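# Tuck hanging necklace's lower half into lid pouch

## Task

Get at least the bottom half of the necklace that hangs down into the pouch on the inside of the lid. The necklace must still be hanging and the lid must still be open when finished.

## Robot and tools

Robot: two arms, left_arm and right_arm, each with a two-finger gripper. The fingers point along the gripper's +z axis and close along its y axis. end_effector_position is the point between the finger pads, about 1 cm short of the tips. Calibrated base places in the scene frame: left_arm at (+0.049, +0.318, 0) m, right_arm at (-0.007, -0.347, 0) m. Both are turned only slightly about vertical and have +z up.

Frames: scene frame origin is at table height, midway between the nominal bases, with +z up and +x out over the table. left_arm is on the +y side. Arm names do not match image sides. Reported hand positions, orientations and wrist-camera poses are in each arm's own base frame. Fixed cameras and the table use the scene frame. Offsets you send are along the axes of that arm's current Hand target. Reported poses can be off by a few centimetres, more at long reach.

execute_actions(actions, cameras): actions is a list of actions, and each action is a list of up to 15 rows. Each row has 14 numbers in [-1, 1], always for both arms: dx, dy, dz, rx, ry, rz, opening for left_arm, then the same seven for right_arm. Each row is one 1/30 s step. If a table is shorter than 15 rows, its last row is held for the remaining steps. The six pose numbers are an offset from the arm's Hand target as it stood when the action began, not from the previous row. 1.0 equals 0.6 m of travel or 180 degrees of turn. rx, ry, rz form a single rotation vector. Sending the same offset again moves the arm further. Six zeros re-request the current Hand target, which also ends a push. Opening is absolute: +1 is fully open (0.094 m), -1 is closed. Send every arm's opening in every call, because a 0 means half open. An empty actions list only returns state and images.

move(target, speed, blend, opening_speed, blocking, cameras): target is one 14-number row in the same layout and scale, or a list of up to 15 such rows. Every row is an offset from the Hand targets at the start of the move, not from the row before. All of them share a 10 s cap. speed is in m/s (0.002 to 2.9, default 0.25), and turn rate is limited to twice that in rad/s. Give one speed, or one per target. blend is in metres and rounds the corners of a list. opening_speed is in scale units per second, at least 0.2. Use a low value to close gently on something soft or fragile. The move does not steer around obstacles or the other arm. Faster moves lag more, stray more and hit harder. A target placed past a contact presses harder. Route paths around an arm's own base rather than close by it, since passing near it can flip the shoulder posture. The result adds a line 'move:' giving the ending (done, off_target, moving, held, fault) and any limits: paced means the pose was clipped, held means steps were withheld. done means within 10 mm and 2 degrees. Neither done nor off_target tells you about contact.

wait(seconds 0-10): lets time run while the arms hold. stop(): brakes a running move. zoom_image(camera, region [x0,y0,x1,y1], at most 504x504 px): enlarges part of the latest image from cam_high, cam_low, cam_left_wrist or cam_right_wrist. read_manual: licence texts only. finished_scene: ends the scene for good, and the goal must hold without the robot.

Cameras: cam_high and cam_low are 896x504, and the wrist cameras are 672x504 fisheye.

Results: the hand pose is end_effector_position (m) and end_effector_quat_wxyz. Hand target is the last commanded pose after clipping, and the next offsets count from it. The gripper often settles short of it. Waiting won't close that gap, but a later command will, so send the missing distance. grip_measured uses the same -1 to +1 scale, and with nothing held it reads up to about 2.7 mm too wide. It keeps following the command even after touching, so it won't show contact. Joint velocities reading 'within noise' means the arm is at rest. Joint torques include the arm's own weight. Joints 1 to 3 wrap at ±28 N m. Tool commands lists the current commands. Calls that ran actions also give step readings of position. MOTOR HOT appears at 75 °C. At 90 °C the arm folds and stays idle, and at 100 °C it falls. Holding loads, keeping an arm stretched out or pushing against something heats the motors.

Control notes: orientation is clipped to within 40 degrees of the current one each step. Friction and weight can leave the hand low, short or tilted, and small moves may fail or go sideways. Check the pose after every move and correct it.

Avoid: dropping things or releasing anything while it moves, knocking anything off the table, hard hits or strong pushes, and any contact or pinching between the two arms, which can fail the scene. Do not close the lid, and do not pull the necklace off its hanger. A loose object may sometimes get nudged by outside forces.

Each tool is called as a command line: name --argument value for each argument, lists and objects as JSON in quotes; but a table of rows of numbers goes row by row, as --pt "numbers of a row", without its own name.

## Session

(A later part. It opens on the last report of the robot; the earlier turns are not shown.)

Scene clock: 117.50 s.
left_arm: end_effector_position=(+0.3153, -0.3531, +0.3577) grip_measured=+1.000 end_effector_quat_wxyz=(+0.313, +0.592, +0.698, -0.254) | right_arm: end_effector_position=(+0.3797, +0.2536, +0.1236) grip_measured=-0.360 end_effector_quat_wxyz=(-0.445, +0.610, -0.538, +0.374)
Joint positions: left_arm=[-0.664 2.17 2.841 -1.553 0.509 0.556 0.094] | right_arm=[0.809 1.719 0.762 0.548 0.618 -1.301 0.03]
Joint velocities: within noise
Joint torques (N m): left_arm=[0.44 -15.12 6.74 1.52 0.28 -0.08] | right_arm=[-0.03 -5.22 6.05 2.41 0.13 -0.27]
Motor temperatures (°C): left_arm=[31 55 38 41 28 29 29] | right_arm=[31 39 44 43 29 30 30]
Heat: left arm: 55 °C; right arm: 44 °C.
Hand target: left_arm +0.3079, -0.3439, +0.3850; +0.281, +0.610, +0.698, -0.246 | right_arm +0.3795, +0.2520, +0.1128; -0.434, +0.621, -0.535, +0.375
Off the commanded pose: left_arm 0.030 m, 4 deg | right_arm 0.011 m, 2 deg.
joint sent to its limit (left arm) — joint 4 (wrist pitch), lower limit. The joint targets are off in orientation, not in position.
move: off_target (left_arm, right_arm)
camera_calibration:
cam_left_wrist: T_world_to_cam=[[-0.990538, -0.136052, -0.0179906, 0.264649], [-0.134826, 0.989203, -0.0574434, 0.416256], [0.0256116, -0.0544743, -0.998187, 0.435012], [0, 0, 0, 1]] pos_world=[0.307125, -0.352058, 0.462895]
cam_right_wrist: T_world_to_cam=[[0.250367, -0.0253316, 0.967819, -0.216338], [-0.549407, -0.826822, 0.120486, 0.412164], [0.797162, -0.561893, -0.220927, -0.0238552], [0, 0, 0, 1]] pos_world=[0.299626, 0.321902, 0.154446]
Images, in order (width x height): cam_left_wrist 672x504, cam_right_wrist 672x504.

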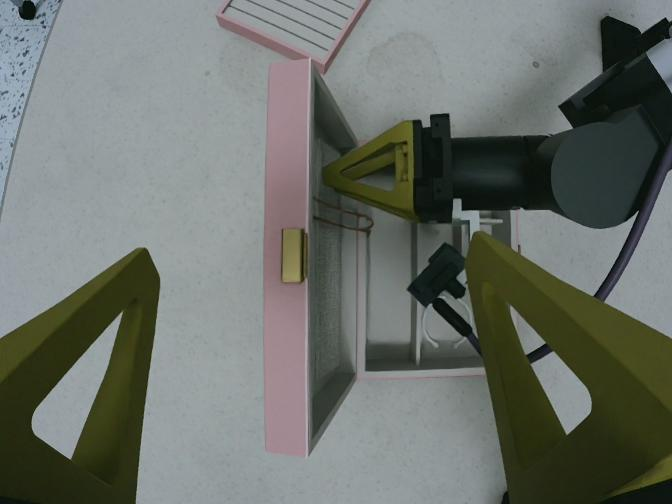

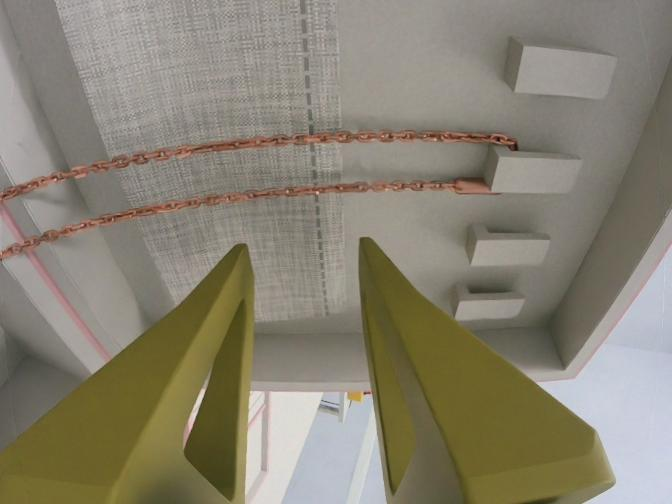

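move --target '[0, 0, 0, 0, 0, 0, 1.0, 0, -0.0016, 0.0166, 0, 0, 0, -0.362]' --speed 0.03 --cameras '["cam_right_wrist", "cam_left_wrist"]'

zoom_image --camera "cam_right_wrist" --region '[180, 100, 450, 380]'

Scene clock: 118.37 s.
left_arm: end_effector_position=(+0.3153, -0.3531, +0.3577) grip_measured=+1.000 end_effector_quat_wxyz=(+0.313, +0.592, +0.698, -0.254) | right_arm: end_effector_position=(+0.3841, +0.2498, +0.1124) grip_measured=-0.360 end_effector_quat_wxyz=(-0.434, +0.616, -0.539, +0.376)
Joint positions: left_arm=[-0.664 2.17 2.841 -1.553 0.509 0.556 0.094] | right_arm=[0.793 1.75 0.762 0.559 0.609 -1.31 0.03]
Joint velocities: within noise
Joint torques (N m): left_arm=[0.47 -15.09 6.35 1.55 0.25 -0.11] | right_arm=[-0.17 -5.11 8.53 2.4 0.1 -0.24]
Motor temperatures (°C): left_arm=[31 55 38 41 28 29 29] | right_arm=[31 39 44 43 29 30 30]
Heat: left arm: 55 °C; right arm: 44 °C.
Hand target: left_arm +0.3079, -0.3439, +0.3850; +0.281, +0.610, +0.698, -0.246 | right_arm +0.3891, +0.2535, +0.1105; -0.435, +0.621, -0.535, +0.374
Off the commanded pose: left_arm 0.030 m, 4 deg | right_arm 0.007 m, 1 deg.
joint sent to its limit (left arm) — joint 4 (wrist pitch), lower limit. The joint targets are off in orientation, not in position.
move: off_target (left_arm)
camera_calibration:
cam_left_wrist: T_world_to_cam=[[-0.990538, -0.136052, -0.0179906, 0.264649], [-0.134826, 0.989203, -0.0574434, 0.416256], [0.0256116, -0.0544743, -0.998187, 0.435012], [0, 0, 0, 1]] pos_world=[0.307125, -0.352058, 0.462895]
cam_right_wrist: T_world_to_cam=[[0.26495, -0.00802054, 0.964229, -0.216159], [-0.551084, -0.821827, 0.14459, 0.409512], [0.79127, -0.56968, -0.222163, -0.0276865], [0, 0, 0, 1]] pos_world=[0.304854, 0.319042, 0.143064]
Images, in order (width x height): cam_left_wrist 672x504, cam_right_wrist 672x504.

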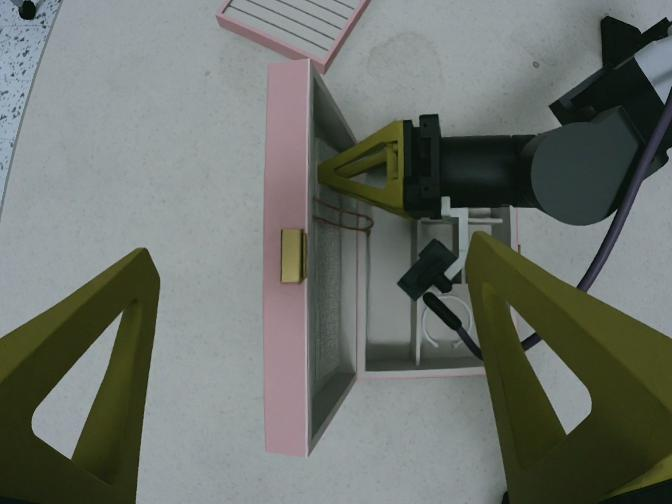

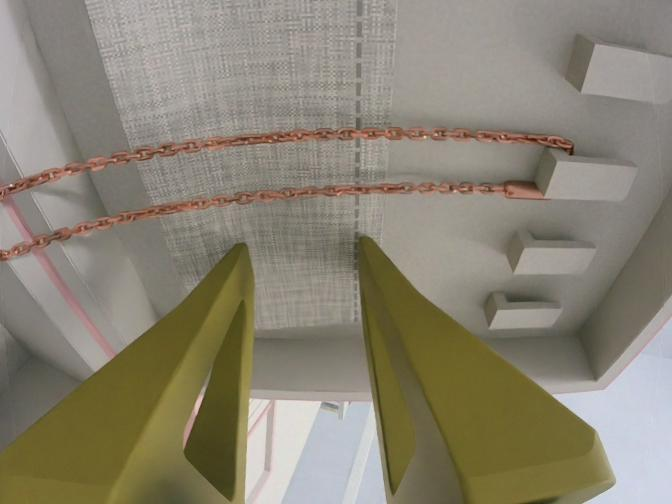

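Scaled by 1.800 from the camera's 672x504 image, which has a finer 960x720 frame.

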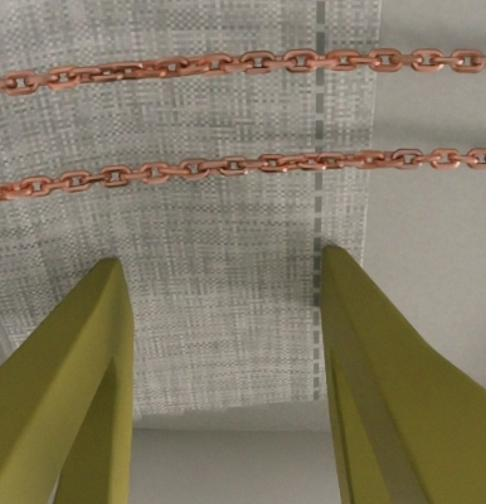

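move --target '[0, 0, 0, 0, 0, 0, 1.0, -0.0034, -0.0154, -0.0115, 0, 0, 0, -0.362]' --speed 0.05 --cameras '["cam_right_wrist"]'

Scene clock: 119.43 s.
left_arm: end_effector_position=(+0.3153, -0.3531, +0.3577) grip_measured=+1.000 end_effector_quat_wxyz=(+0.313, +0.592, +0.698, -0.254) | right_arm: end_effector_position=(+0.3841, +0.2506, +0.1115) grip_measured=-0.360 end_effector_quat_wxyz=(-0.429, +0.621, -0.539, +0.375)
Joint positions: left_arm=[-0.664 2.17 2.841 -1.553 0.509 0.556 0.094] | right_arm=[0.794 1.75 0.771 0.537 0.608 -1.31 0.03]
Joint velocities: within noise
Joint torques (N m): left_arm=[0.51 -15.3 6.34 1.56 0.26 -0.08] | right_arm=[0.53 -7.99 8.9 2.13 0.17 -0.21]
Motor temperatures (°C): left_arm=[31 55 38 41 28 29 29] | right_arm=[31 39 44 43 29 30 30]
Heat: left arm: 55 °C; right arm: 44 °C.
Hand target: left_arm +0.3079, -0.3439, +0.3850; +0.281, +0.610, +0.698, -0.246 | right_arm +0.3855, +0.2550, +0.1215; -0.435, +0.621, -0.535, +0.374
Off the commanded pose: left_arm 0.030 m, 4 deg | right_arm 0.011 m, 1 deg.
joint sent to its limit (left arm) — joint 4 (wrist pitch), lower limit. The joint targets are off in orientation, not in position.
move: off_target (left_arm, right_arm)
camera_calibration:
cam_right_wrist: T_world_to_cam=[[0.273829, 0.00156681, 0.961777, -0.220877], [-0.548328, -0.821307, 0.157453, 0.407725], [0.790161, -0.570484, -0.224039, -0.0265896], [0, 0, 0, 1]] pos_world=[0.305059, 0.320045, 0.14228]
Images, in order (width x height): cam_right_wrist 672x504.

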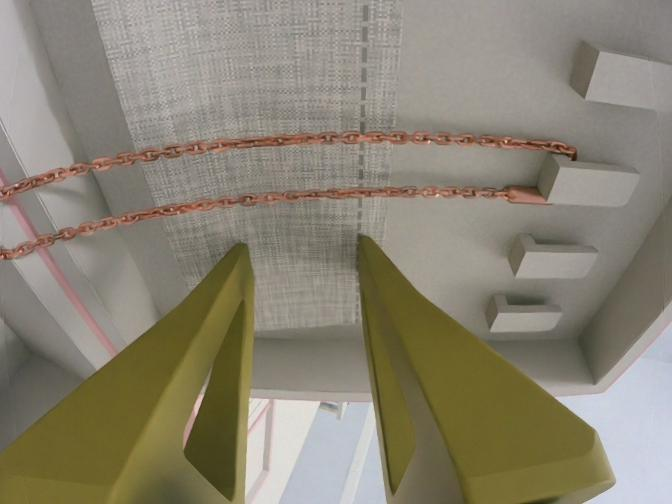

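move --target '[0, 0, 0, 0, 0, 0, 1.0, 0, -0.0150, -0.0090, 0, 0, 0, -0.362]' --speed 0.05 --cameras '["cam_right_wrist"]'

Scene clock: 121.03 s.
left_arm: end_effector_position=(+0.3153, -0.3531, +0.3577) grip_measured=+1.000 end_effector_quat_wxyz=(+0.313, +0.592, +0.698, -0.254) | right_arm: end_effector_position=(+0.3826, +0.2505, +0.1160) grip_measured=-0.360 end_effector_quat_wxyz=(-0.423, +0.626, -0.538, +0.374)
Joint positions: left_arm=[-0.664 2.17 2.841 -1.553 0.509 0.556 0.094] | right_arm=[0.796 1.728 0.784 0.486 0.608 -1.31 0.03]
Joint velocities: within noise
Joint torques (N m): left_arm=[0.4 -15.09 6.3 1.5 0.24 -0.07] | right_arm=[0.64 -8.84 8.84 2.16 0.21 -0.19]
Motor temperatures (°C): left_arm=[31 56 38 41 28 29 29] | right_arm=[31 39 44 44 29 30 30]
Heat: left arm: 56 °C; right arm: 44 °C.
Hand target: left_arm +0.3079, -0.3439, +0.3850; +0.281, +0.610, +0.698, -0.246 | right_arm +0.3836, +0.2546, +0.1317; -0.435, +0.621, -0.535, +0.374
Off the commanded pose: left_arm 0.030 m, 4 deg | right_arm 0.016 m, 2 deg.
joint sent to its limit (left arm) — joint 4 (wrist pitch), lower limit. The joint targets are off in orientation, not in position.
move: off_target (left_arm, right_arm)
camera_calibration:
cam_right_wrist: T_world_to_cam=[[0.284584, 0.0131285, 0.958561, -0.231462], [-0.544662, -0.820631, 0.172942, 0.402767], [0.788895, -0.571308, -0.226387, -0.0234805], [0, 0, 0, 1]] pos_world=[0.303766, 0.320147, 0.146899]
Images, in order (width x height): cam_right_wrist 672x504.

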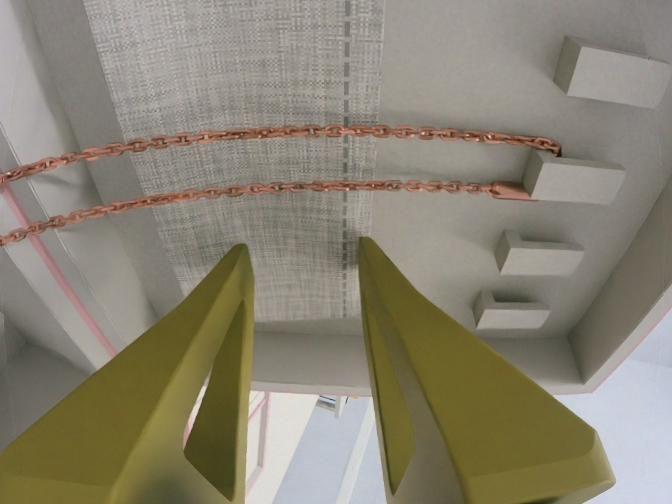

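move --target '[0, 0, 0, 0, 0, 0, 1.0, 0, -0.0110, -0.0055, 0, 0, 0, -0.362]' --speed 0.05 --cameras '["cam_right_wrist"]'

Scene clock: 122.17 s.
left_arm: end_effector_position=(+0.3153, -0.3531, +0.3577) grip_measured=+1.000 end_effector_quat_wxyz=(+0.313, +0.592, +0.698, -0.254) | right_arm: end_effector_position=(+0.3823, +0.2502, +0.1232) grip_measured=-0.360 end_effector_quat_wxyz=(-0.423, +0.626, -0.538, +0.374)
Joint positions: left_arm=[-0.664 2.17 2.841 -1.553 0.509 0.556 0.094] | right_arm=[0.796 1.706 0.796 0.452 0.608 -1.31 0.03]
Joint velocities: within noise
Joint torques (N m): left_arm=[0.43 -15.23 6.3 1.54 0.23 -0.11] | right_arm=[0.76 -8.72 9.01 2.11 0.22 -0.18]
Motor temperatures (°C): left_arm=[31 56 37 41 28 29 29] | right_arm=[31 40 44 44 29 30 30]
Heat: left arm: 56 °C; right arm: 44 °C.
Hand target: left_arm +0.3079, -0.3439, +0.3850; +0.281, +0.610, +0.698, -0.246 | right_arm +0.3827, +0.2545, +0.1390; -0.435, +0.621, -0.535, +0.374
Off the commanded pose: left_arm 0.030 m, 4 deg | right_arm 0.016 m, 2 deg.
joint sent to its limit (left arm) — joint 4 (wrist pitch), lower limit. The joint targets are off in orientation, not in position.
move: off_target (left_arm, right_arm)
camera_calibration:
cam_right_wrist: T_world_to_cam=[[0.285017, 0.0137028, 0.958424, -0.238569], [-0.544557, -0.820546, 0.173672, 0.400941], [0.788811, -0.571416, -0.226408, -0.0217221], [0, 0, 0, 1]] pos_world=[0.303466, 0.319848, 0.1541]
Images, in order (width x height): cam_right_wrist 672x504.

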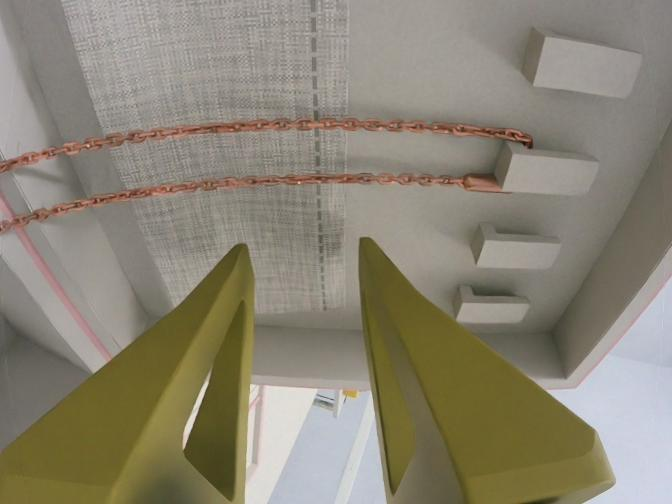

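move --target '[0, 0, 0, 0, 0, 0, 1.0, 0, -0.0047, 0.0121, 0, 0, 0, -0.362]' --speed 0.03 --cameras '["cam_right_wrist"]'

Scene clock: 123.17 s.
left_arm: end_effector_position=(+0.3153, -0.3531, +0.3577) grip_measured=+1.000 end_effector_quat_wxyz=(+0.313, +0.592, +0.698, -0.254) | right_arm: end_effector_position=(+0.3870, +0.2533, +0.1322) grip_measured=-0.360 end_effector_quat_wxyz=(-0.431, +0.619, -0.539, +0.375)
Joint positions: left_arm=[-0.664 2.17 2.841 -1.553 0.509 0.556 0.094] | right_arm=[0.793 1.706 0.82 0.45 0.607 -1.31 0.03]
Joint velocities: within noise
Joint torques (N m): left_arm=[0.34 -15.36 6.49 1.57 0.23 -0.11] | right_arm=[-0.05 -7.19 9.21 2.17 0.15 -0.26]
Motor temperatures (°C): left_arm=[31 56 37 41 28 29 29] | right_arm=[31 40 44 44 29 30 30]
Heat: left arm: 56 °C; right arm: 44 °C.
Hand target: left_arm +0.3079, -0.3439, +0.3850; +0.281, +0.610, +0.698, -0.246 | right_arm +0.3904, +0.2557, +0.1392; -0.434, +0.621, -0.535, +0.375
Off the commanded pose: left_arm 0.030 m, 4 deg | right_arm 0.008 m, 1 deg.
joint sent to its limit (left arm) — joint 4 (wrist pitch), lower limit. The joint targets are off in orientation, not in position.
move: off_target (left_arm)
camera_calibration:
cam_right_wrist: T_world_to_cam=[[0.270401, -0.00199492, 0.962746, -0.239503], [-0.548917, -0.821853, 0.152468, 0.409302], [0.790932, -0.569695, -0.223325, -0.0232898], [0, 0, 0, 1]] pos_world=[0.307856, 0.322641, 0.162974]
Images, in order (width x height): cam_right_wrist 672x504.

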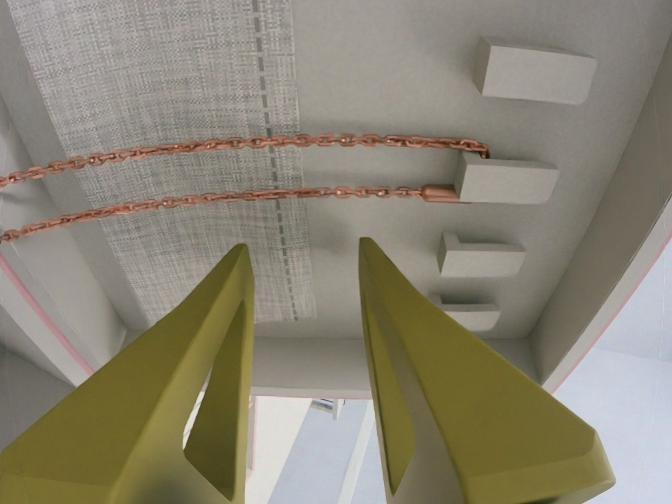

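move --target '[0, 0, 0, 0, 0, 0, 1.0, 0.0005, 0.0208, 0.0111, 0, 0, 0, -0.362]' --speed 0.03 --cameras '["cam_right_wrist"]'

Scene clock: 124.27 s.
left_arm: end_effector_position=(+0.3153, -0.3531, +0.3577) grip_measured=+1.000 end_effector_quat_wxyz=(+0.313, +0.592, +0.698, -0.254) | right_arm: end_effector_position=(+0.3904, +0.2546, +0.1331) grip_measured=-0.360 end_effector_quat_wxyz=(-0.440, +0.613, -0.539, +0.376)
Joint positions: left_arm=[-0.664 2.17 2.841 -1.553 0.509 0.556 0.094] | right_arm=[0.789 1.72 0.82 0.486 0.604 -1.311 0.03]
Joint velocities: within noise
Joint torques (N m): left_arm=[0.35 -14.98 6.37 1.58 0.24 -0.1] | right_arm=[-0.1 -5.01 7.19 2.45 0.08 -0.25]
Motor temperatures (°C): left_arm=[31 56 37 41 28 29 29] | right_arm=[31 40 44 44 29 30 30]
Heat: left arm: 56 °C; right arm: 44 °C.
Hand target: left_arm +0.3079, -0.3439, +0.3850; +0.281, +0.610, +0.698, -0.246 | right_arm +0.3925, +0.2556, +0.1253; -0.435, +0.620, -0.535, +0.375
Off the commanded pose: left_arm 0.030 m, 4 deg | right_arm 0.008 m, 1 deg.
joint sent to its limit (left arm) — joint 4 (wrist pitch), lower limit. The joint targets are off in orientation, not in position.
move: off_target (left_arm)
camera_calibration:
cam_right_wrist: T_world_to_cam=[[0.256383, -0.0173263, 0.96642, -0.232437], [-0.551908, -0.823447, 0.131654, 0.416395], [0.793514, -0.567129, -0.220681, -0.0270171], [0, 0, 0, 1]] pos_world=[0.310843, 0.323529, 0.16385]
Images, in order (width x height): cam_right_wrist 672x504.

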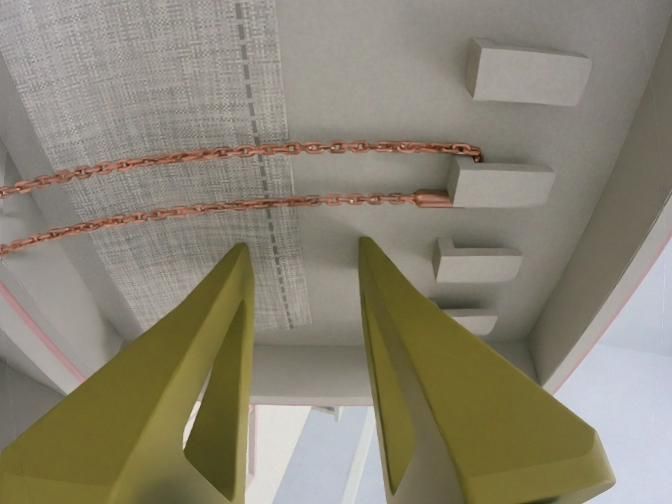

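move --target '[0, 0, 0, 0, 0, 0, 1.0, 0, 0.0153, 0.0020, 0, 0, 0, -0.362]' --speed 0.03 --cameras '["cam_right_wrist"]'

Scene clock: 125.33 s.
left_arm: end_effector_position=(+0.3153, -0.3531, +0.3577) grip_measured=+1.000 end_effector_quat_wxyz=(+0.313, +0.592, +0.698, -0.254) | right_arm: end_effector_position=(+0.3917, +0.2559, +0.1321) grip_measured=-0.360 end_effector_quat_wxyz=(-0.450, +0.605, -0.538, +0.376)
Joint positions: left_arm=[-0.664 2.17 2.841 -1.553 0.509 0.556 0.094] | right_arm=[0.789 1.736 0.808 0.539 0.604 -1.311 0.03]
Joint velocities: within noise
Joint torques (N m): left_arm=[0.55 -15.06 6.43 1.54 0.27 -0.1] | right_arm=[0.18 -5 6.19 2.35 0.11 -0.24]
Motor temperatures (°C): left_arm=[31 56 37 41 28 29 29] | right_arm=[31 40 44 44 29 30 30]
Heat: left arm: 56 °C; right arm: 44 °C.
Hand target: left_arm +0.3079, -0.3439, +0.3850; +0.281, +0.610, +0.698, -0.246 | right_arm +0.3905, +0.2553, +0.1162; -0.435, +0.621, -0.535, +0.375
Off the commanded pose: left_arm 0.030 m, 4 deg | right_arm 0.016 m, 3 deg.
joint sent to its limit (left arm) — joint 4 (wrist pitch), lower limit. The joint targets are off in orientation, not in position.
move: off_target (left_arm, right_arm)
camera_calibration:
cam_right_wrist: T_world_to_cam=[[0.238912, -0.0349672, 0.970412, -0.220823], [-0.554031, -0.825637, 0.10665, 0.422997], [0.797478, -0.563118, -0.216627, -0.0307395], [0, 0, 0, 1]] pos_world=[0.311625, 0.32421, 0.162517]
Images, in order (width x height): cam_right_wrist 672x504.

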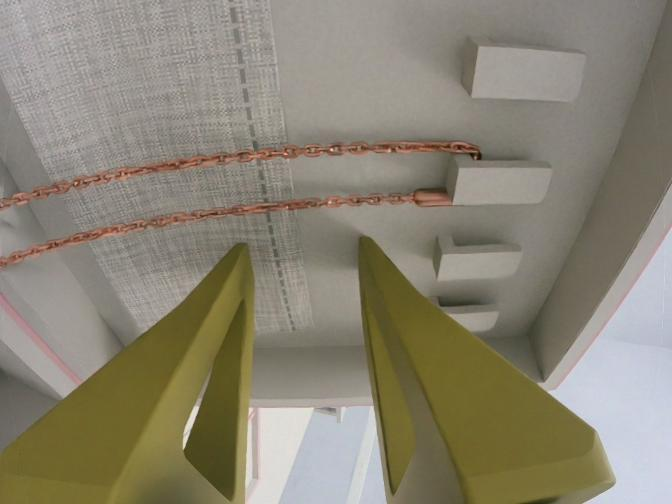

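move --target '[0, 0, 0, 0, 0, 0, 1.0, 0.0015, 0.0064, -0.0616, 0, 0, 0, -0.362]' --speed 0.06 --cameras '[]'

Scene clock: 127.20 s.
left_arm: end_effector_position=(+0.3153, -0.3531, +0.3577) grip_measured=+1.000 end_effector_quat_wxyz=(+0.313, +0.592, +0.698, -0.254) | right_arm: end_effector_position=(+0.3587, +0.2529, +0.1221) grip_measured=-0.360 end_effector_quat_wxyz=(-0.434, +0.625, -0.529, +0.375)
Joint positions: left_arm=[-0.664 2.17 2.841 -1.553 0.509 0.556 0.094] | right_arm=[0.853 1.662 0.714 0.505 0.648 -1.301 0.03]
Joint velocities: within noise
Joint torques (N m): left_arm=[0.38 -15.09 6.53 1.54 0.23 -0.08] | right_arm=[0.58 -8.12 5.9 2.15 0.29 0.01]
Motor temperatures (°C): left_arm=[31 57 37 41 28 29 29] | right_arm=[31 40 44 44 29 30 30]
Heat: left arm: 57 °C; right arm: 44 °C.
Hand target: left_arm +0.3079, -0.3439, +0.3850; +0.281, +0.610, +0.698, -0.246 | right_arm +0.3549, +0.2492, +0.1253; -0.435, +0.621, -0.535, +0.375
Off the commanded pose: left_arm 0.030 m, 4 deg | right_arm 0.006 m, 1 deg.
joint sent to its limit (left arm) — joint 4 (wrist pitch), lower limit. The joint targets are off in orientation, not in position.
move: off_target (left_arm)
No camera images: "cameras" was empty.

move --target '[0, 0, 0, 0, 0, 0, 1.0, 0, -0.0135, 0.0653, 0, 0, 0, -0.362]' --speed 0.04 --cameras '["cam_right_wrist"]'

Scene clock: 128.63 s.
left_arm: end_effector_position=(+0.3153, -0.3531, +0.3577) grip_measured=+1.000 end_effector_quat_wxyz=(+0.313, +0.592, +0.698, -0.254) | right_arm: end_effector_position=(+0.3884, +0.2499, +0.1198) grip_measured=-0.360 end_effector_quat_wxyz=(-0.432, +0.617, -0.540, +0.376)
Joint positions: left_arm=[-0.664 2.17 2.841 -1.553 0.509 0.556 0.094] | right_arm=[0.785 1.738 0.79 0.518 0.604 -1.313 0.03]
Joint velocities: within noise
Joint torques (N m): left_arm=[0.54 -15.04 6.37 1.58 0.31 -0.09] | right_arm=[-0.14 -5.15 9.16 2.4 0.05 -0.25]
Motor temperatures (°C): left_arm=[31 57 37 41 28 29 29] | right_arm=[31 40 44 45 29 30 30]
Heat: left arm: 57 °C; right arm: 45 °C.
Hand target: left_arm +0.3079, -0.3439, +0.3850; +0.281, +0.610, +0.698, -0.246 | right_arm +0.3941, +0.2550, +0.1195; -0.435, +0.620, -0.535, +0.375
Off the commanded pose: left_arm 0.030 m, 4 deg | right_arm 0.008 m, 1 deg.
joint sent to its limit (left arm) — joint 4 (wrist pitch), lower limit. The joint targets are off in orientation, not in position.
move: off_target (left_arm)
camera_calibration:
cam_right_wrist: T_world_to_cam=[[0.267012, -0.00559714, 0.963677, -0.225842], [-0.553258, -0.81966, 0.148534, 0.410712], [0.789056, -0.572823, -0.221956, -0.027795], [0, 0, 0, 1]] pos_world=[0.309464, 0.319459, 0.150465]
Images, in order (width x height): cam_right_wrist 672x504.

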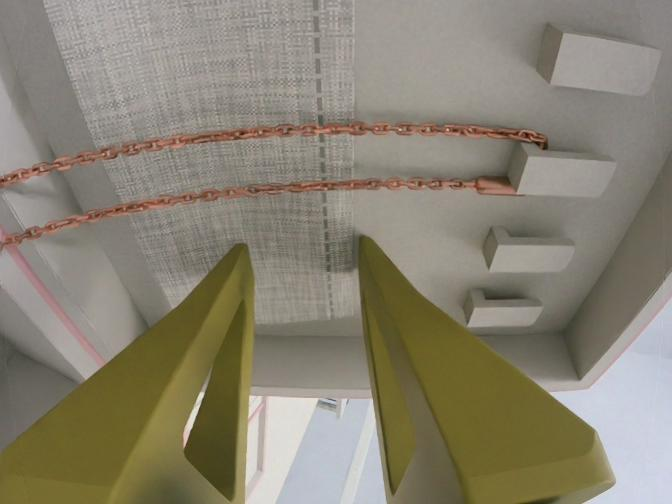

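move --target '[0, 0, 0, 0, 0, 0, 1.0, 0, -0.0005, 0.0050, 0, 0, 0, -0.362]' --speed 0.03 --cameras '["cam_right_wrist"]'

zoom_image --camera "cam_right_wrist" --region '[180, 150, 450, 400]'

Scene clock: 129.50 s.
left_arm: end_effector_position=(+0.3153, -0.3531, +0.3577) grip_measured=+1.000 end_effector_quat_wxyz=(+0.313, +0.592, +0.698, -0.254) | right_arm: end_effector_position=(+0.3908, +0.2513, +0.1195) grip_measured=-0.360 end_effector_quat_wxyz=(-0.433, +0.617, -0.539, +0.376)
Joint positions: left_arm=[-0.664 2.17 2.841 -1.553 0.509 0.556 0.094] | right_arm=[0.781 1.748 0.798 0.522 0.598 -1.317 0.03]
Joint velocities: within noise
Joint torques (N m): left_arm=[0.39 -15.27 6.41 1.54 0.27 -0.11] | right_arm=[-0.31 -5.14 9.14 2.4 0.04 -0.26]
Motor temperatures (°C): left_arm=[31 57 37 41 28 29 29] | right_arm=[31 40 44 45 29 30 30]
Heat: left arm: 57 °C; right arm: 45 °C.
Hand target: left_arm +0.3079, -0.3439, +0.3850; +0.281, +0.610, +0.698, -0.246 | right_arm +0.3970, +0.2555, +0.1187; -0.435, +0.621, -0.534, +0.375
Off the commanded pose: left_arm 0.030 m, 4 deg | right_arm 0.008 m, 1 deg.
joint sent to its limit (left arm) — joint 4 (wrist pitch), lower limit. The joint targets are off in orientation, not in position.
move: off_target (left_arm)
camera_calibration:
cam_right_wrist: T_world_to_cam=[[0.266199, -0.00545611, 0.963903, -0.225955], [-0.55067, -0.821601, 0.147427, 0.412922], [0.791139, -0.570037, -0.221714, -0.0304903], [0, 0, 0, 1]] pos_world=[0.311655, 0.320643, 0.150163]
Images, in order (width x height): cam_right_wrist 672x504.

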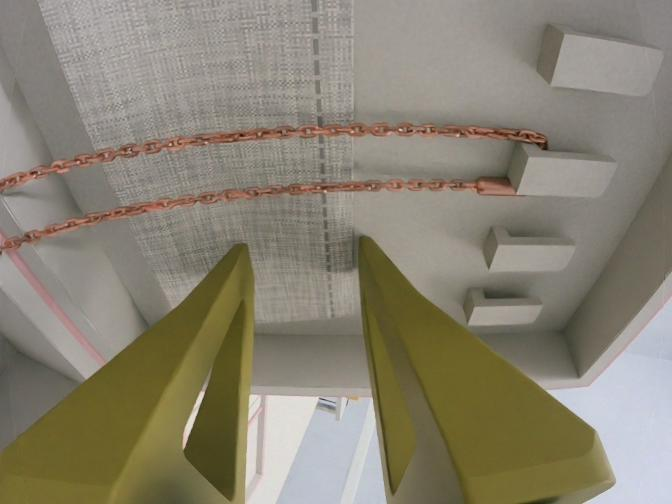

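Scaled by 1.867 from the camera's 672x504 image, which has a finer 960x720 frame.

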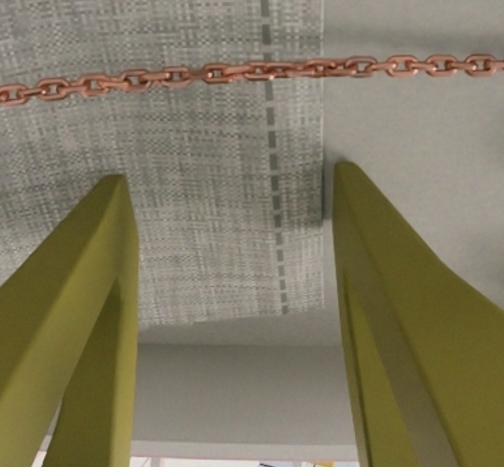

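move --target '[0, 0, 0, 0, 0, 0, 1.0, 0, 0, 0, 0, 0, 0, -0.7]' --speed 0.03 --opening_speed 0.3 --cameras '["cam_right_wrist", "cam_left_wrist"]'

zoom_image --camera "cam_right_wrist" --region '[180, 150, 450, 400]'

Scene clock: 132.10 s.
left_arm: end_effector_position=(+0.3153, -0.3531, +0.3577) grip_measured=+1.000 end_effector_quat_wxyz=(+0.313, +0.592, +0.698, -0.254) | right_arm: end_effector_position=(+0.3928, +0.2525, +0.1243) grip_measured=-0.698 end_effector_quat_wxyz=(-0.441, +0.611, -0.539, +0.377)
Joint positions: left_arm=[-0.664 2.17 2.841 -1.553 0.509 0.556 0.094] | right_arm=[0.78 1.748 0.801 0.539 0.598 -1.317 0.014]
Joint velocities: within noise
Joint torques (N m): left_arm=[0.46 -15.08 6.45 1.56 0.31 -0.08] | right_arm=[-0.14 -5.14 8.81 2.23 0.05 -0.26]
Motor temperatures (°C): left_arm=[31 57 37 41 28 29 29] | right_arm=[31 40 44 45 29 30 30]
Heat: left arm: 57 °C; right arm: 45 °C.
Hand target: left_arm +0.3079, -0.3439, +0.3850; +0.281, +0.610, +0.698, -0.246 | right_arm +0.3969, +0.2555, +0.1186; -0.435, +0.621, -0.535, +0.374
Off the commanded pose: left_arm 0.030 m, 4 deg | right_arm 0.008 m, 1 deg.
joint sent to its limit (left arm) — joint 4 (wrist pitch), lower limit. The joint targets are off in orientation, not in position.
move: off_target (left_arm)
camera_calibration:
cam_left_wrist: T_world_to_cam=[[-0.990538, -0.136052, -0.0179906, 0.264649], [-0.134826, 0.989203, -0.0574434, 0.416256], [0.0256116, -0.0544743, -0.998187, 0.435012], [0, 0, 0, 1]] pos_world=[0.307125, -0.352058, 0.462895]
cam_right_wrist: T_world_to_cam=[[0.252079, -0.019745, 0.967505, -0.222323], [-0.553617, -0.822961, 0.127447, 0.418223], [0.793703, -0.567754, -0.218382, -0.0323347], [0, 0, 0, 1]] pos_world=[0.313242, 0.321433, 0.154736]
Images, in order (width x height): cam_left_wrist 672x504, cam_right_wrist 672x504.

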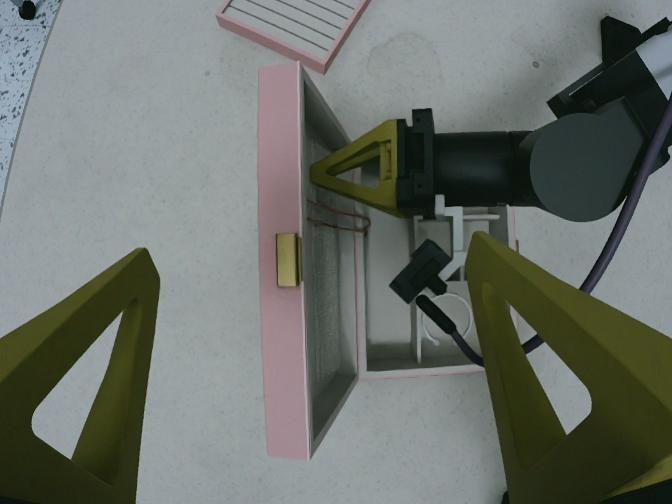

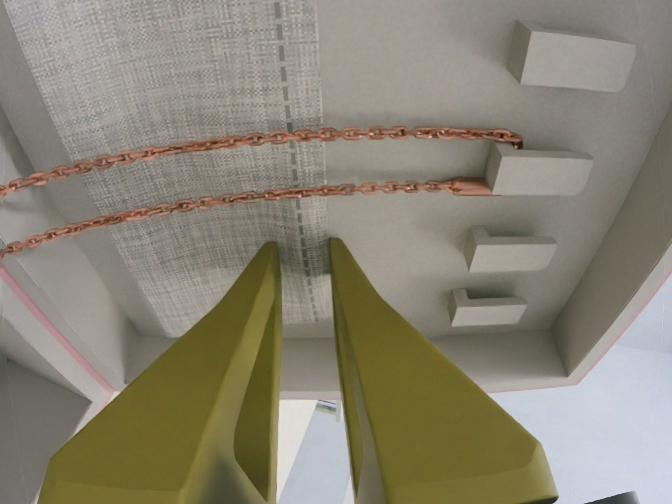

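Scaled by 1.867 from the camera's 672x504 image, which has a finer 960x720 frame.

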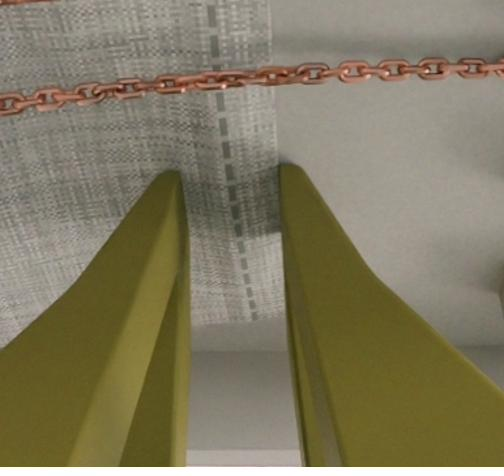

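move --target '[0, 0, 0, 0, 0, 0, 1.0, 0, 0.0, -0.0040, 0, 0, 0, -0.9]' --speed 0.03 --opening_speed 0.3 --cameras '["cam_right_wrist", "cam_left_wrist"]'

zoom_image --camera "cam_right_wrist" --region '[180, 150, 450, 400]'

Scene clock: 133.17 s.
left_arm: end_effector_position=(+0.3153, -0.3531, +0.3577) grip_measured=+1.000 end_effector_quat_wxyz=(+0.313, +0.592, +0.698, -0.254) | right_arm: end_effector_position=(+0.3928, +0.2525, +0.1244) grip_measured=-0.898 end_effector_quat_wxyz=(-0.442, +0.611, -0.539, +0.377)
Joint positions: left_arm=[-0.664 2.17 2.841 -1.553 0.509 0.556 0.094] | right_arm=[0.78 1.748 0.801 0.54 0.598 -1.317 0.005]
Joint velocities: within noise
Joint torques (N m): left_arm=[0.46 -15.31 6.46 1.55 0.25 -0.03] | right_arm=[0.13 -5.76 8.29 2.19 0.09 -0.24]
Motor temperatures (°C): left_arm=[31 58 37 41 28 29 29] | right_arm=[31 40 44 45 29 30 30]
Heat: left arm: 58 °C; right arm: 45 °C.
Hand target: left_arm +0.3079, -0.3439, +0.3850; +0.281, +0.610, +0.698, -0.246 | right_arm +0.3947, +0.2552, +0.1195; -0.435, +0.621, -0.535, +0.374
Off the commanded pose: left_arm 0.030 m, 4 deg | right_arm 0.006 m, 1 deg.
joint sent to its limit (left arm) — joint 4 (wrist pitch), lower limit. The joint targets are off in orientation, not in position.
move: off_target (left_arm)
camera_calibration:
cam_left_wrist: T_world_to_cam=[[-0.990538, -0.136052, -0.0179906, 0.264649], [-0.134826, 0.989203, -0.0574434, 0.416256], [0.0256116, -0.0544743, -0.998187, 0.435012], [0, 0, 0, 1]] pos_world=[0.307125, -0.352058, 0.462895]
cam_right_wrist: T_world_to_cam=[[0.251531, -0.0203219, 0.967636, -0.222176], [-0.553724, -0.823012, 0.126652, 0.418452], [0.793803, -0.56766, -0.218266, -0.0323139], [0, 0, 0, 1]] pos_world=[0.313242, 0.321533, 0.154935]
Images, in order (width x height): cam_left_wrist 672x504, cam_right_wrist 672x504.

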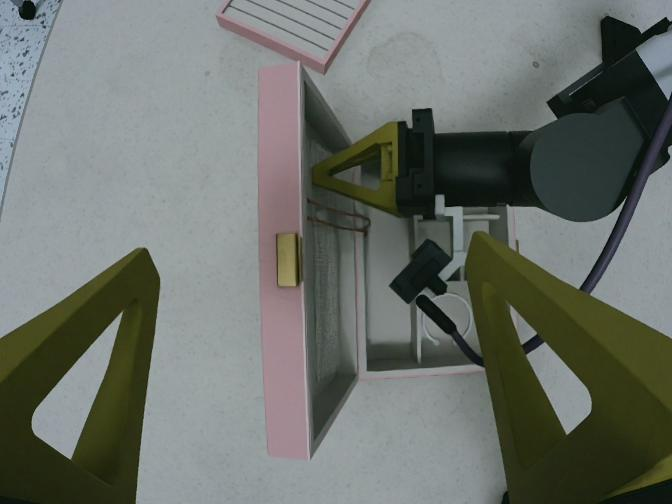

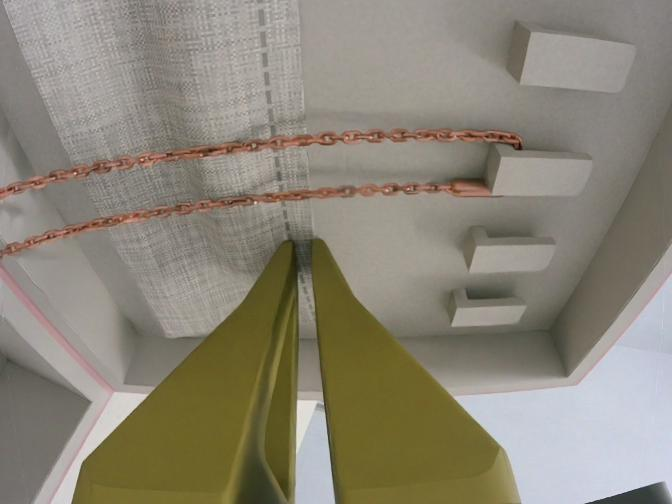

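Scaled by 1.867 from the camera's 672x504 image, which has a finer 960x720 frame.

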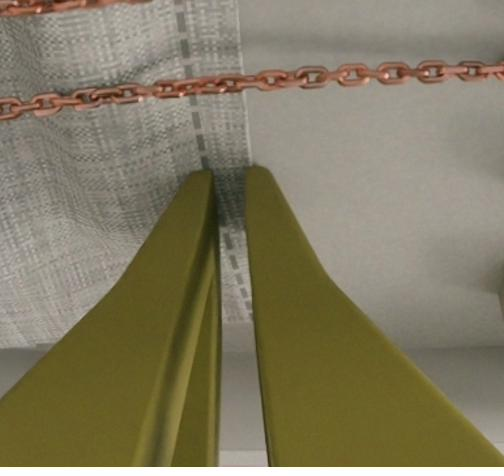

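execute_actions --actions '[]'

Scene clock: 134.17 s.
left_arm: end_effector_position=(+0.3153, -0.3531, +0.3577) grip_measured=+1.000 end_effector_quat_wxyz=(+0.313, +0.592, +0.698, -0.254) | right_arm: end_effector_position=(+0.3928, +0.2525, +0.1244) grip_measured=-0.898 end_effector_quat_wxyz=(-0.442, +0.611, -0.539, +0.377)
Joint positions: left_arm=[-0.664 2.17 2.841 -1.553 0.509 0.556 0.094] | right_arm=[0.78 1.748 0.801 0.54 0.598 -1.317 0.005]
Joint velocities: within noise
Joint torques (N m): left_arm=[0.59 -15.09 6.35 1.56 0.28 -0.12] | right_arm=[0.1 -5.74 8.31 2.19 0.08 -0.23]
Motor temperatures (°C): left_arm=[31 58 37 41 28 29 29] | right_arm=[31 39 44 45 29 30 30]
Heat: left arm: 58 °C; right arm: 45 °C.
Hand target: left_arm +0.3079, -0.3439, +0.3850; +0.281, +0.610, +0.698, -0.246 | right_arm +0.3947, +0.2552, +0.1195; -0.435, +0.621, -0.535, +0.374
Tool commands: left_gripper/opening=+1.0 right_gripper/opening=-0.9
Off the commanded pose: left_arm 0.030 m, 4 deg | right_arm 0.006 m, 1 deg.
camera_calibration:
cam_left_wrist: T_world_to_cam=[[-0.990538, -0.136052, -0.0179906, 0.264649], [-0.134826, 0.989203, -0.0574434, 0.416256], [0.0256116, -0.0544743, -0.998187, 0.435012], [0, 0, 0, 1]] pos_world=[0.307125, -0.352058, 0.462895]
cam_right_wrist: T_world_to_cam=[[0.251531, -0.0203219, 0.967636, -0.222176], [-0.553724, -0.823012, 0.126652, 0.418452], [0.793803, -0.56766, -0.218266, -0.0323139], [0, 0, 0, 1]] pos_world=[0.313242, 0.321533, 0.154935]

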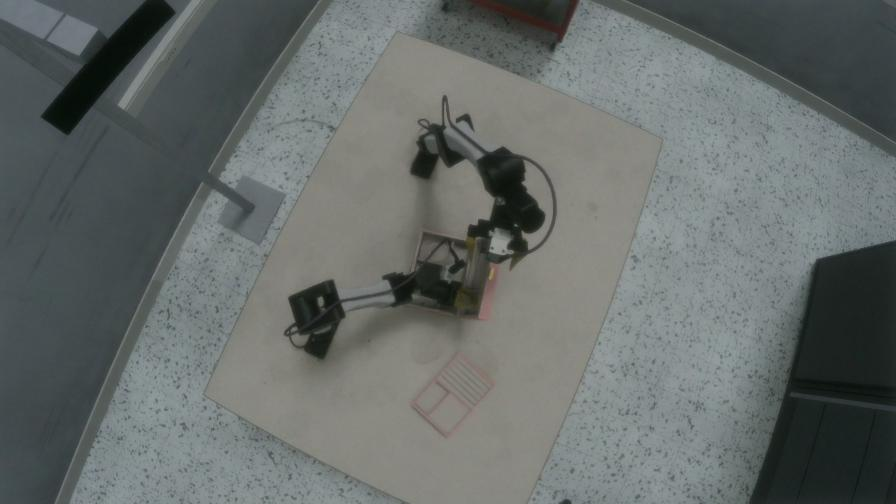

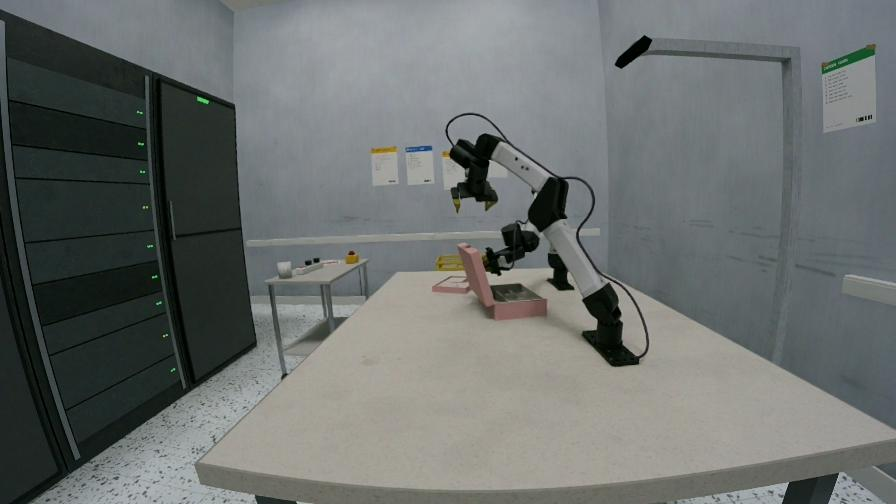

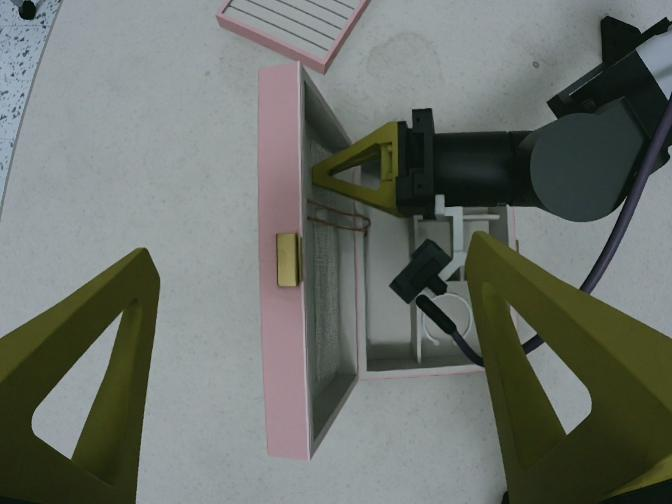

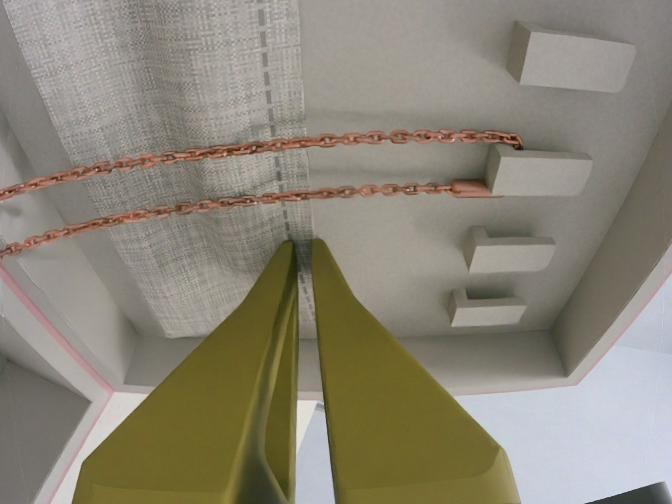

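move --target '[0,0,0,0,0,0,1.0,0,0,0,0,0,0,-1.0]' --opening_speed 0.3 --cameras '["cam_right_wrist"]'

zoom_image --camera "cam_right_wrist" --region '[180, 150, 420, 330]'

Scene clock: 134.97 s.
left_arm: end_effector_position=(+0.3153, -0.3531, +0.3577) grip_measured=+1.000 end_effector_quat_wxyz=(+0.313, +0.592, +0.698, -0.254) | right_arm: end_effector_position=(+0.3928, +0.2525, +0.1244) grip_measured=-0.998 end_effector_quat_wxyz=(-0.442, +0.611, -0.539, +0.377)
Joint positions: left_arm=[-0.664 2.17 2.841 -1.553 0.509 0.556 0.094] | right_arm=[0.78 1.748 0.801 0.54 0.598 -1.317 0]
Joint velocities: within noise
Joint torques (N m): left_arm=[0.55 -15.34 6.31 1.55 0.27 -0.1] | right_arm=[0.12 -5.76 8.28 2.19 0.09 -0.23]
Motor temperatures (°C): left_arm=[31 58 37 41 28 29 29] | right_arm=[31 39 44 45 29 30 30]
Heat: left arm: 58 °C; right arm: 45 °C.
Hand target: left_arm +0.3079, -0.3439, +0.3850; +0.281, +0.610, +0.698, -0.246 | right_arm +0.3947, +0.2552, +0.1195; -0.435, +0.621, -0.535, +0.374
Off the commanded pose: left_arm 0.030 m, 4 deg | right_arm 0.006 m, 1 deg.
joint sent to its limit (left arm) — joint 4 (wrist pitch), lower limit. The joint targets are off in orientation, not in position.
move: off_target (left_arm)
camera_calibration:
cam_right_wrist: T_world_to_cam=[[0.251531, -0.0203219, 0.967636, -0.222176], [-0.553724, -0.823012, 0.126652, 0.418452], [0.793803, -0.56766, -0.218266, -0.0323139], [0, 0, 0, 1]] pos_world=[0.313242, 0.321533, 0.154935]
Images, in order (width x height): cam_right_wrist 672x504.

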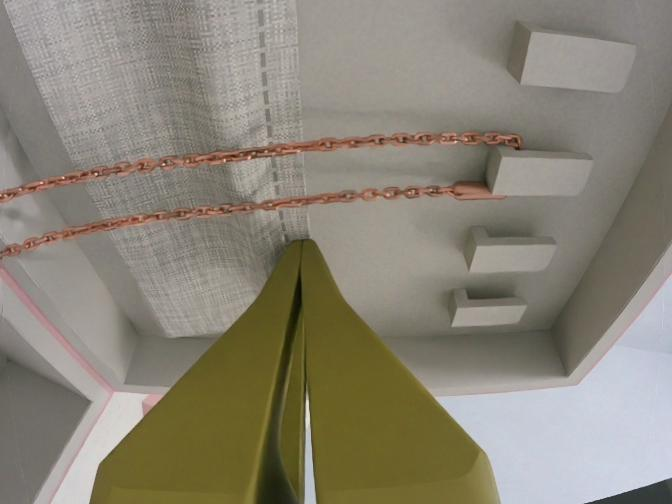

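Scaled by 2.100 from the camera's 672x504 image, which has a finer 960x720 frame.

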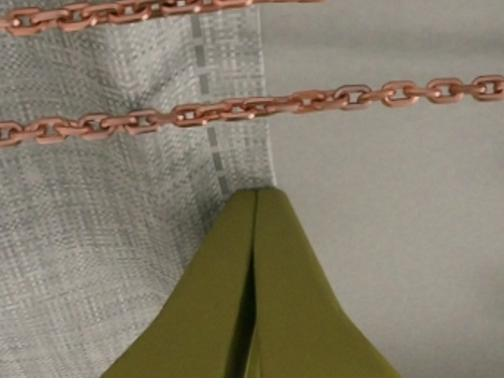

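move --target '[0,0,0,0,0,0,1.0,0,0,-0.035,0,0,0,-1.0]' --speed 0.05 --cameras '["cam_right_wrist", "cam_left_wrist"]'

zoom_image --camera "cam_right_wrist" --region '[180, 130, 420, 330]'

zoom_image --camera "cam_left_wrist" --region '[250, 60, 430, 260]'

Scene clock: 136.57 s.
left_arm: end_effector_position=(+0.3153, -0.3531, +0.3577) grip_measured=+1.000 end_effector_quat_wxyz=(+0.313, +0.592, +0.698, -0.254) | right_arm: end_effector_position=(+0.3790, +0.2555, +0.1216) grip_measured=-0.998 end_effector_quat_wxyz=(-0.434, +0.624, -0.532, +0.373)
Joint positions: left_arm=[-0.664 2.17 2.841 -1.553 0.509 0.556 0.094] | right_arm=[0.81 1.717 0.776 0.508 0.609 -1.317 0]
Joint velocities: within noise
Joint torques (N m): left_arm=[0.66 -15.2 6.32 1.5 0.22 -0.15] | right_arm=[0.62 -8.79 6.05 2.13 0.3 -0.05]
Motor temperatures (°C): left_arm=[31 58 37 41 28 29 29] | right_arm=[31 40 44 45 29 30 30]
Heat: left arm: 58 °C; right arm: 45 °C.
Hand target: left_arm +0.3079, -0.3439, +0.3850; +0.281, +0.610, +0.698, -0.246 | right_arm +0.3752, +0.2522, +0.1266; -0.435, +0.621, -0.535, +0.374
Off the commanded pose: left_arm 0.030 m, 4 deg | right_arm 0.007 m, 1 deg.
joint sent to its limit (left arm) — joint 4 (wrist pitch), lower limit. The joint targets are off in orientation, not in position.
move: off_target (left_arm)
camera_calibration:
cam_left_wrist: T_world_to_cam=[[-0.990538, -0.136052, -0.0179906, 0.264649], [-0.134826, 0.989203, -0.0574434, 0.416256], [0.0256116, -0.0544743, -0.998187, 0.435012], [0, 0, 0, 1]] pos_world=[0.307125, -0.352058, 0.462895]
cam_right_wrist: T_world_to_cam=[[0.267313, 0.00675401, 0.963586, -0.228299], [-0.53489, -0.83073, 0.154209, 0.405048], [0.801521, -0.556635, -0.218452, -0.0259792], [0, 0, 0, 1]] pos_world=[0.298507, 0.323567, 0.151849]
Images, in order (width x height): cam_left_wrist 672x504, cam_right_wrist 672x504.

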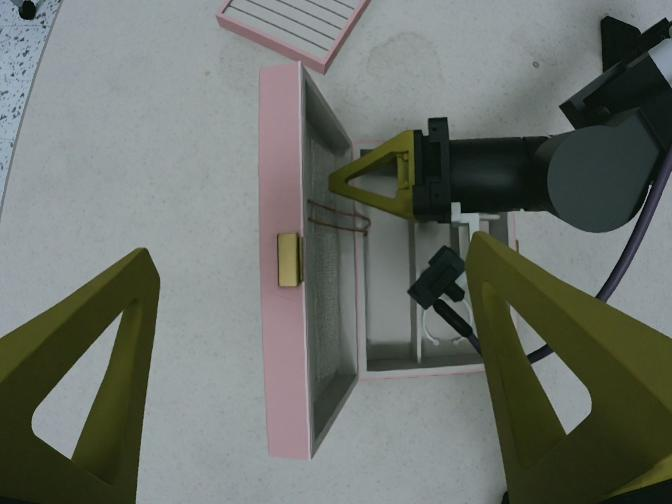

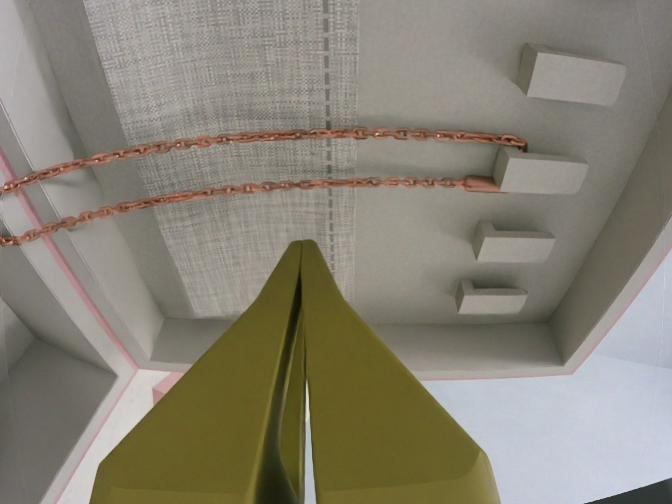

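Scaled by 2.100 from the camera's 672x504 image, which has a finer 960x720 frame.

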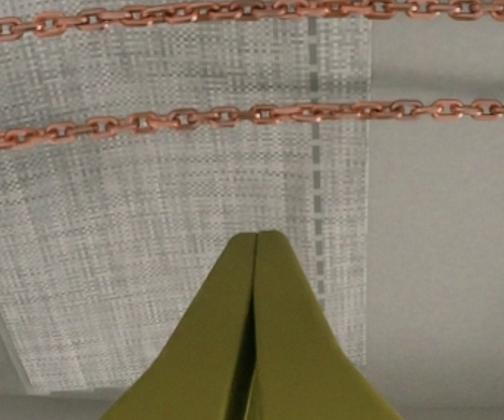

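Scaled by 2.520 from the camera's 672x504 image, which has a finer 960x720 frame.

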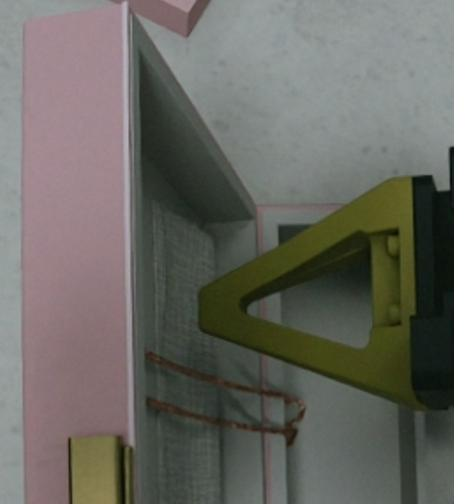

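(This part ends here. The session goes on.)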